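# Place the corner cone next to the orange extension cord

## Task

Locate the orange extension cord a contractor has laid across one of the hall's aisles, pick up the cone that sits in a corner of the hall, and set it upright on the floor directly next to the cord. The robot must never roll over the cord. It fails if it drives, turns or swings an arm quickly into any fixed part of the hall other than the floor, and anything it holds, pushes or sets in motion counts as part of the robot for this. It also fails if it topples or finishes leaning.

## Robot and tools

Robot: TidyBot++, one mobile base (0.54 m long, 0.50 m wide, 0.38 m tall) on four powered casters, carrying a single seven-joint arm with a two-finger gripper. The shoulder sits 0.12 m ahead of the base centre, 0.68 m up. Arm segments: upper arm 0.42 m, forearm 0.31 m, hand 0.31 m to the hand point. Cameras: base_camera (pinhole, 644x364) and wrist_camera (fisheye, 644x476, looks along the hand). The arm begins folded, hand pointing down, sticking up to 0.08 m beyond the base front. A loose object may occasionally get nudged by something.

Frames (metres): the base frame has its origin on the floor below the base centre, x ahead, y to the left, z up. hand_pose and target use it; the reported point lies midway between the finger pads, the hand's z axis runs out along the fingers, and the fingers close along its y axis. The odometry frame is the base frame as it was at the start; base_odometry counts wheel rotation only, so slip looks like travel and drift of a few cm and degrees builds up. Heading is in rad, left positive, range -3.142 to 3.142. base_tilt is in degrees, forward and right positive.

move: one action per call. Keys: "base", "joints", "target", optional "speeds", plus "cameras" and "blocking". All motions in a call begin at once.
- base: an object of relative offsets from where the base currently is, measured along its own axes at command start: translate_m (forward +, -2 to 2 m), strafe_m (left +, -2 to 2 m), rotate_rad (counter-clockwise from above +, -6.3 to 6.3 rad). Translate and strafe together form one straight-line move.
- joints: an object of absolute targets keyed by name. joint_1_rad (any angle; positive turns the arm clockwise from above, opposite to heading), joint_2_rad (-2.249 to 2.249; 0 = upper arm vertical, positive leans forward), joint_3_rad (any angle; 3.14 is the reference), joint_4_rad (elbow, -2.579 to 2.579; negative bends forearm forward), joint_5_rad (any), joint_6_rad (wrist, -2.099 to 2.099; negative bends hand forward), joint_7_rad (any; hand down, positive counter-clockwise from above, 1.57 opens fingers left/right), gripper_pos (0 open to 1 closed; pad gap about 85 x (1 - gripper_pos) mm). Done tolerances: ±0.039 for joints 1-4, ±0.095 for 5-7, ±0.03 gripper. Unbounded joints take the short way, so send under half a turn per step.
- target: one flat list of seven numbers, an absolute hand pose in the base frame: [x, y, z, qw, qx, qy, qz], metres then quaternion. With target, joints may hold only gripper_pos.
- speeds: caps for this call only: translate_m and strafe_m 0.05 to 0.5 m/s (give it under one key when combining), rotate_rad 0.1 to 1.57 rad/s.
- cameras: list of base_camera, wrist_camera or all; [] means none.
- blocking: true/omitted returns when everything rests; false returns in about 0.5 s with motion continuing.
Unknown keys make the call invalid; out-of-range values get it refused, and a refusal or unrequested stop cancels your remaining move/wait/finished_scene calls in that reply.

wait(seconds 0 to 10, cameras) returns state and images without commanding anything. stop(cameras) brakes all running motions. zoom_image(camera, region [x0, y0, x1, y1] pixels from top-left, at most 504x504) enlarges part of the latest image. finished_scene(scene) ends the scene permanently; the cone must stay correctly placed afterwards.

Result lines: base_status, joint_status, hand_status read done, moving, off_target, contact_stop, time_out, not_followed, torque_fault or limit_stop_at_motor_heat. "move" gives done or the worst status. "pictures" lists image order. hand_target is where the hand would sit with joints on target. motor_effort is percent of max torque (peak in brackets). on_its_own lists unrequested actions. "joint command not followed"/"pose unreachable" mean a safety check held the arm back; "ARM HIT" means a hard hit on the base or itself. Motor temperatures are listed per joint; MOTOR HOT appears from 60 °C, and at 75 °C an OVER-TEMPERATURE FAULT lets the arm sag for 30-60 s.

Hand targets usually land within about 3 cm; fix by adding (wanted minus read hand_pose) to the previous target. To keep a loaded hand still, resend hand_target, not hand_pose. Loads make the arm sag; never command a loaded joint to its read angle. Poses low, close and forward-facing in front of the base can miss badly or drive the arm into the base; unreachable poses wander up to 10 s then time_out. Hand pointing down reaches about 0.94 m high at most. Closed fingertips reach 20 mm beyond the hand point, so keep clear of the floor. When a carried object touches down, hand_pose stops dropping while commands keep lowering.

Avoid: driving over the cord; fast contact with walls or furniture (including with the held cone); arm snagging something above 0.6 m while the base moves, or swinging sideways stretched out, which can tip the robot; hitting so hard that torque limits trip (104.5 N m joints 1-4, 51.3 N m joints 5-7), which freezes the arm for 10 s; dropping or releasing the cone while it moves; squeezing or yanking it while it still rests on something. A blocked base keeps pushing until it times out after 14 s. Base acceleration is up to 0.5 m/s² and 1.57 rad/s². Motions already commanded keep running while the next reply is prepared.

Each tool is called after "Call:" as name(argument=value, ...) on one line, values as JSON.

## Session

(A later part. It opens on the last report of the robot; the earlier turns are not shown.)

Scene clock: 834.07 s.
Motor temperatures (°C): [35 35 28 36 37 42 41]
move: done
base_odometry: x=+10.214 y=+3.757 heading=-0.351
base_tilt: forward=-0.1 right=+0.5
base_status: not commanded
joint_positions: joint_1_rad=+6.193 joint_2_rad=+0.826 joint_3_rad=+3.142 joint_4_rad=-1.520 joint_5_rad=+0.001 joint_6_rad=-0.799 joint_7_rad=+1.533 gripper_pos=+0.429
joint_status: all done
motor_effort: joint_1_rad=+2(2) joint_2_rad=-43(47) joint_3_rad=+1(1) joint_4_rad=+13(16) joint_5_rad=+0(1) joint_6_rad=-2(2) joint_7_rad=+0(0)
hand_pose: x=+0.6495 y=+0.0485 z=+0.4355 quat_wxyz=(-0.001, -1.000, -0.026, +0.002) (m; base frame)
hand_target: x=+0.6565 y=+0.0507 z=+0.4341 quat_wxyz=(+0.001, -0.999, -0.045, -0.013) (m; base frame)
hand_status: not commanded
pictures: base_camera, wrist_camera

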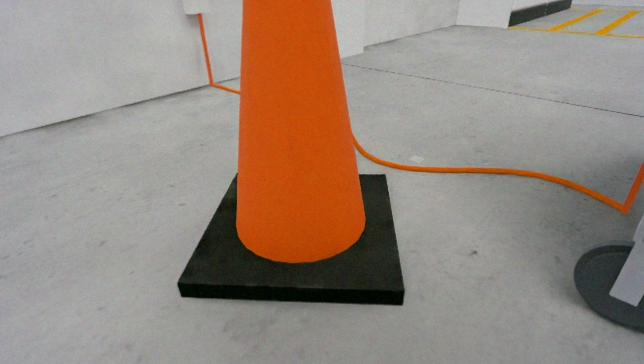

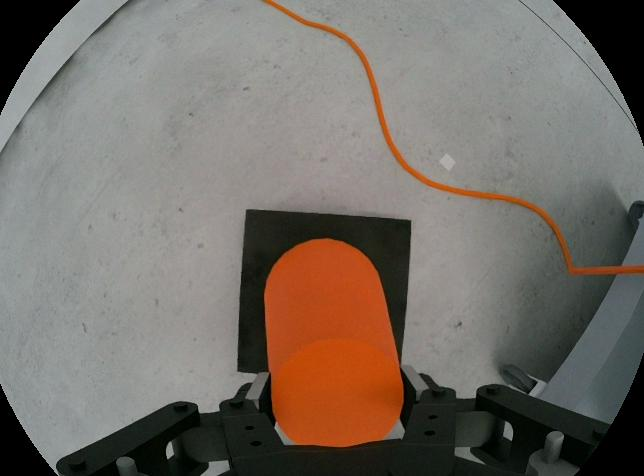

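Call:
move(joints={"gripper_pos": 0.3}, cameras=["wrist_camera"])

Call:
move(joints={"gripper_pos": 0.0}, cameras=["wrist_camera"])

Scene clock: 873.83 s.
Motor temperatures (°C): [35 35 28 36 37 42 41]
move: done
base_odometry: x=+10.214 y=+3.757 heading=-0.351
base_tilt: forward=-0.1 right=+0.5
base_status: not commanded
joint_positions: joint_1_rad=+6.193 joint_2_rad=+0.821 joint_3_rad=+3.142 joint_4_rad=-1.520 joint_5_rad=+0.001 joint_6_rad=-0.799 joint_7_rad=+1.533 gripper_pos=+0.300
joint_status: all done
motor_effort: joint_1_rad=+1(3) joint_2_rad=-39(45) joint_3_rad=-1(1) joint_4_rad=+13(15) joint_5_rad=+0(1) joint_6_rad=-1(2) joint_7_rad=+0(1)
hand_pose: x=+0.6507 y=+0.0487 z=+0.4383 quat_wxyz=(+0.000, -1.000, -0.026, -0.001) (m; base frame)
hand_target: x=+0.6565 y=+0.0507 z=+0.4341 quat_wxyz=(+0.001, -0.999, -0.045, -0.013) (m; base frame)
hand_status: not commanded
pictures: wrist_camera

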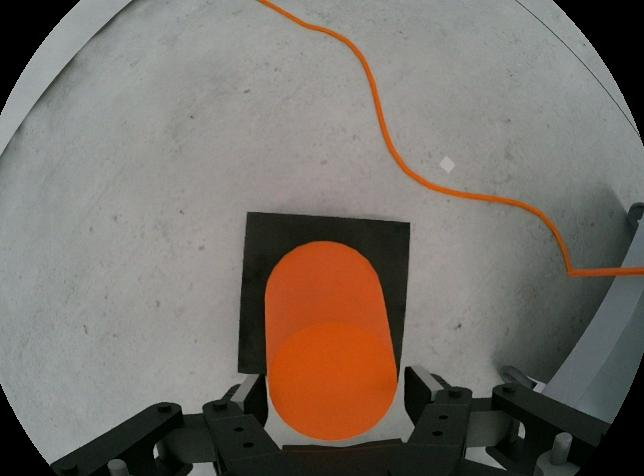

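Scene clock: 874.53 s.
Motor temperatures (°C): [35 35 28 36 37 42 41]
move: done
base_odometry: x=+10.214 y=+3.757 heading=-0.351
base_tilt: forward=+0.0 right=+0.5
base_status: not commanded
joint_positions: joint_1_rad=+6.193 joint_2_rad=+0.821 joint_3_rad=+3.142 joint_4_rad=-1.520 joint_5_rad=+0.001 joint_6_rad=-0.799 joint_7_rad=+1.533 gripper_pos=+0.000
joint_status: all done
motor_effort: joint_1_rad=+1(1) joint_2_rad=-38(40) joint_3_rad=+0(1) joint_4_rad=+12(14) joint_5_rad=+0(1) joint_6_rad=+0(1) joint_7_rad=+0(1)
hand_pose: x=+0.6507 y=+0.0487 z=+0.4383 quat_wxyz=(+0.000, -1.000, -0.026, -0.001) (m; base frame)
hand_target: x=+0.6565 y=+0.0507 z=+0.4341 quat_wxyz=(+0.001, -0.999, -0.045, -0.013) (m; base frame)
hand_status: not commanded
pictures: wrist_camera

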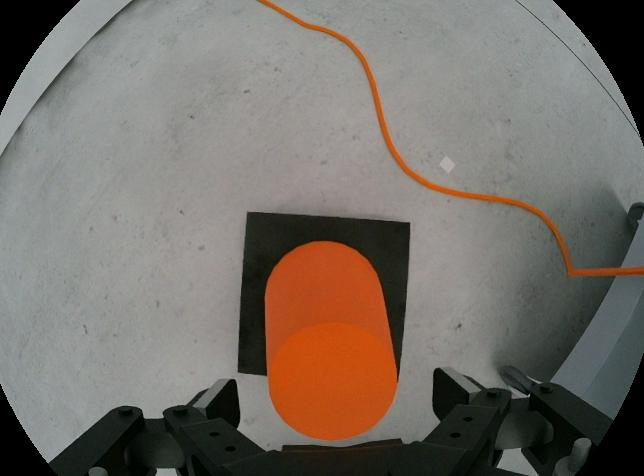

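Call:
move(joints={"joint_2_rad": 0.73, "joint_4_rad": -1.492, "joint_6_rad": -0.89}, cameras=["wrist_camera"])

Call:
move(joints={"joint_2_rad": 0.5, "joint_4_rad": -1.43, "joint_6_rad": -1.22}, cameras=["wrist_camera"])

Call:
move(base={"translate_m": -0.4}, cameras=["all"])

Scene clock: 881.23 s.
Motor temperatures (°C): [35 35 28 36 37 42 41]
move: done
base_odometry: x=+10.214 y=+3.757 heading=-0.351
base_tilt: forward=-0.1 right=+0.5
base_status: not commanded
joint_positions: joint_1_rad=+6.193 joint_2_rad=+0.723 joint_3_rad=+3.142 joint_4_rad=-1.494 joint_5_rad=+0.001 joint_6_rad=-0.848 joint_7_rad=+1.533 gripper_pos=+0.000
joint_status: all done
motor_effort: joint_1_rad=+1(1) joint_2_rad=-38(42) joint_3_rad=+0(1) joint_4_rad=+15(15) joint_5_rad=+0(0) joint_6_rad=+1(1) joint_7_rad=+0(1)
hand_pose: x=+0.6697 y=+0.0505 z=+0.4977 quat_wxyz=(+0.002, -0.999, -0.026, -0.038) (m; base frame)
hand_target: x=+0.6564 y=+0.0507 z=+0.4937 quat_wxyz=(+0.001, -0.999, -0.045, -0.015) (m; base frame)
hand_status: not commanded
pictures: wrist_camera

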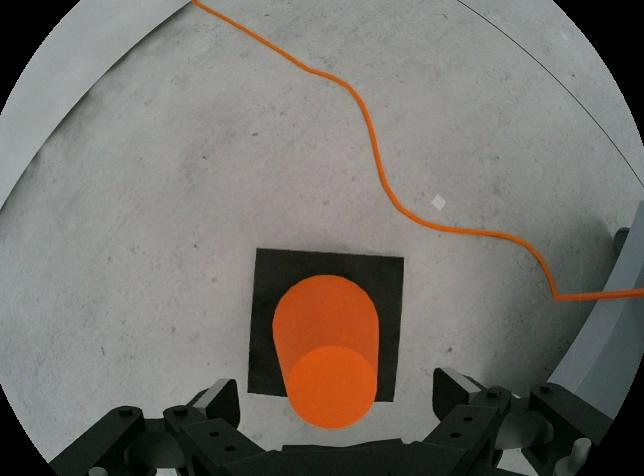

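Scene clock: 882.80 s.
Motor temperatures (°C): [35 35 28 36 37 42 41]
move: done
base_odometry: x=+10.214 y=+3.757 heading=-0.351
base_tilt: forward=-0.1 right=+0.5
base_status: not commanded
joint_positions: joint_1_rad=+6.193 joint_2_rad=+0.493 joint_3_rad=+3.142 joint_4_rad=-1.433 joint_5_rad=+0.001 joint_6_rad=-1.161 joint_7_rad=+1.533 gripper_pos=+0.000
joint_status: all done
motor_effort: joint_1_rad=+1(1) joint_2_rad=-33(42) joint_3_rad=+0(1) joint_4_rad=+17(18) joint_5_rad=+0(0) joint_6_rad=+0(1) joint_7_rad=+0(1)
hand_pose: x=+0.6278 y=+0.0467 z=+0.6326 quat_wxyz=(+0.001, -0.999, -0.026, -0.028) (m; base frame)
hand_target: x=+0.6102 y=+0.0464 z=+0.6293 quat_wxyz=(+0.000, -0.999, -0.045, +0.004) (m; base frame)
hand_status: not commanded
pictures: wrist_camera

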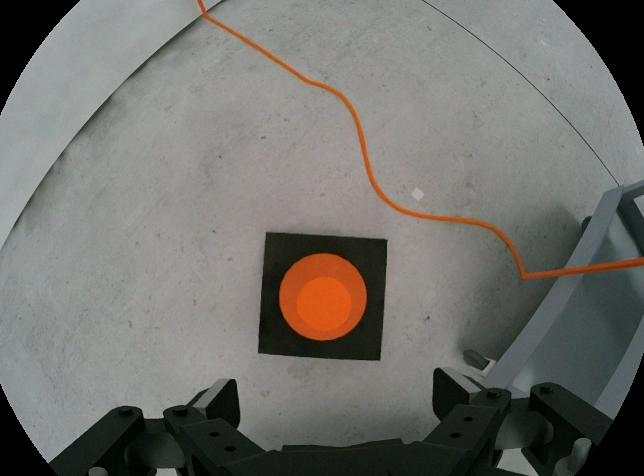

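Scene clock: 884.97 s.
Motor temperatures (°C): [35 35 28 36 37 42 41]
move: done
base_odometry: x=+9.838 y=+3.894 heading=-0.351
base_tilt: forward=-0.1 right=+0.5
base_status: done
joint_positions: joint_1_rad=+6.193 joint_2_rad=+0.493 joint_3_rad=+3.142 joint_4_rad=-1.431 joint_5_rad=+0.001 joint_6_rad=-1.171 joint_7_rad=+1.533 gripper_pos=+0.000
joint_status: not commanded
motor_effort: joint_1_rad=+1(2) joint_2_rad=-33(35) joint_3_rad=+0(1) joint_4_rad=+17(19) joint_5_rad=+0(1) joint_6_rad=+0(1) joint_7_rad=+0(1)
hand_pose: x=+0.6256 y=+0.0465 z=+0.6329 quat_wxyz=(+0.001, -0.999, -0.026, -0.023) (m; base frame)
hand_target: x=+0.6102 y=+0.0464 z=+0.6293 quat_wxyz=(+0.000, -0.999, -0.045, +0.004) (m; base frame)
hand_status: not commanded
pictures: base_camera, wrist_camera

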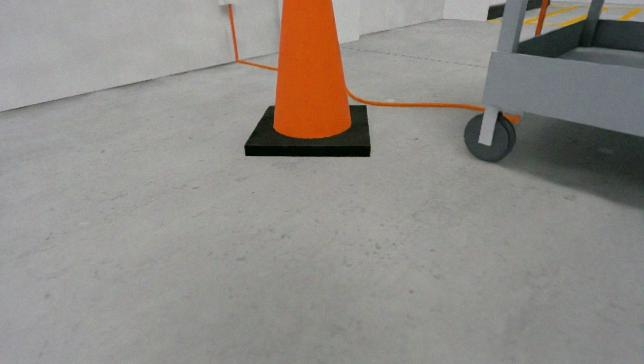

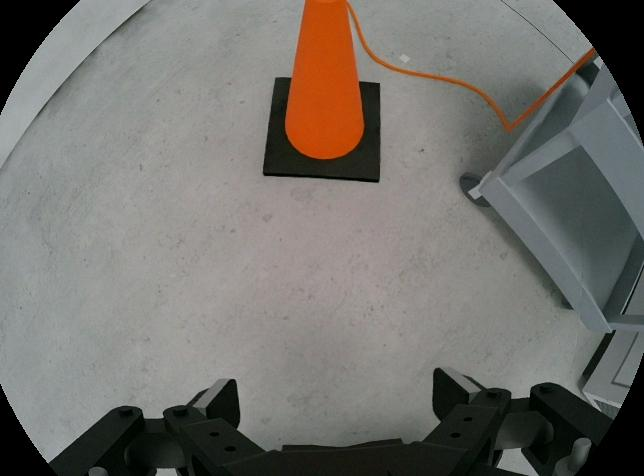

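Call:
finished_scene(scene=1)

The scene is finished: the task was done.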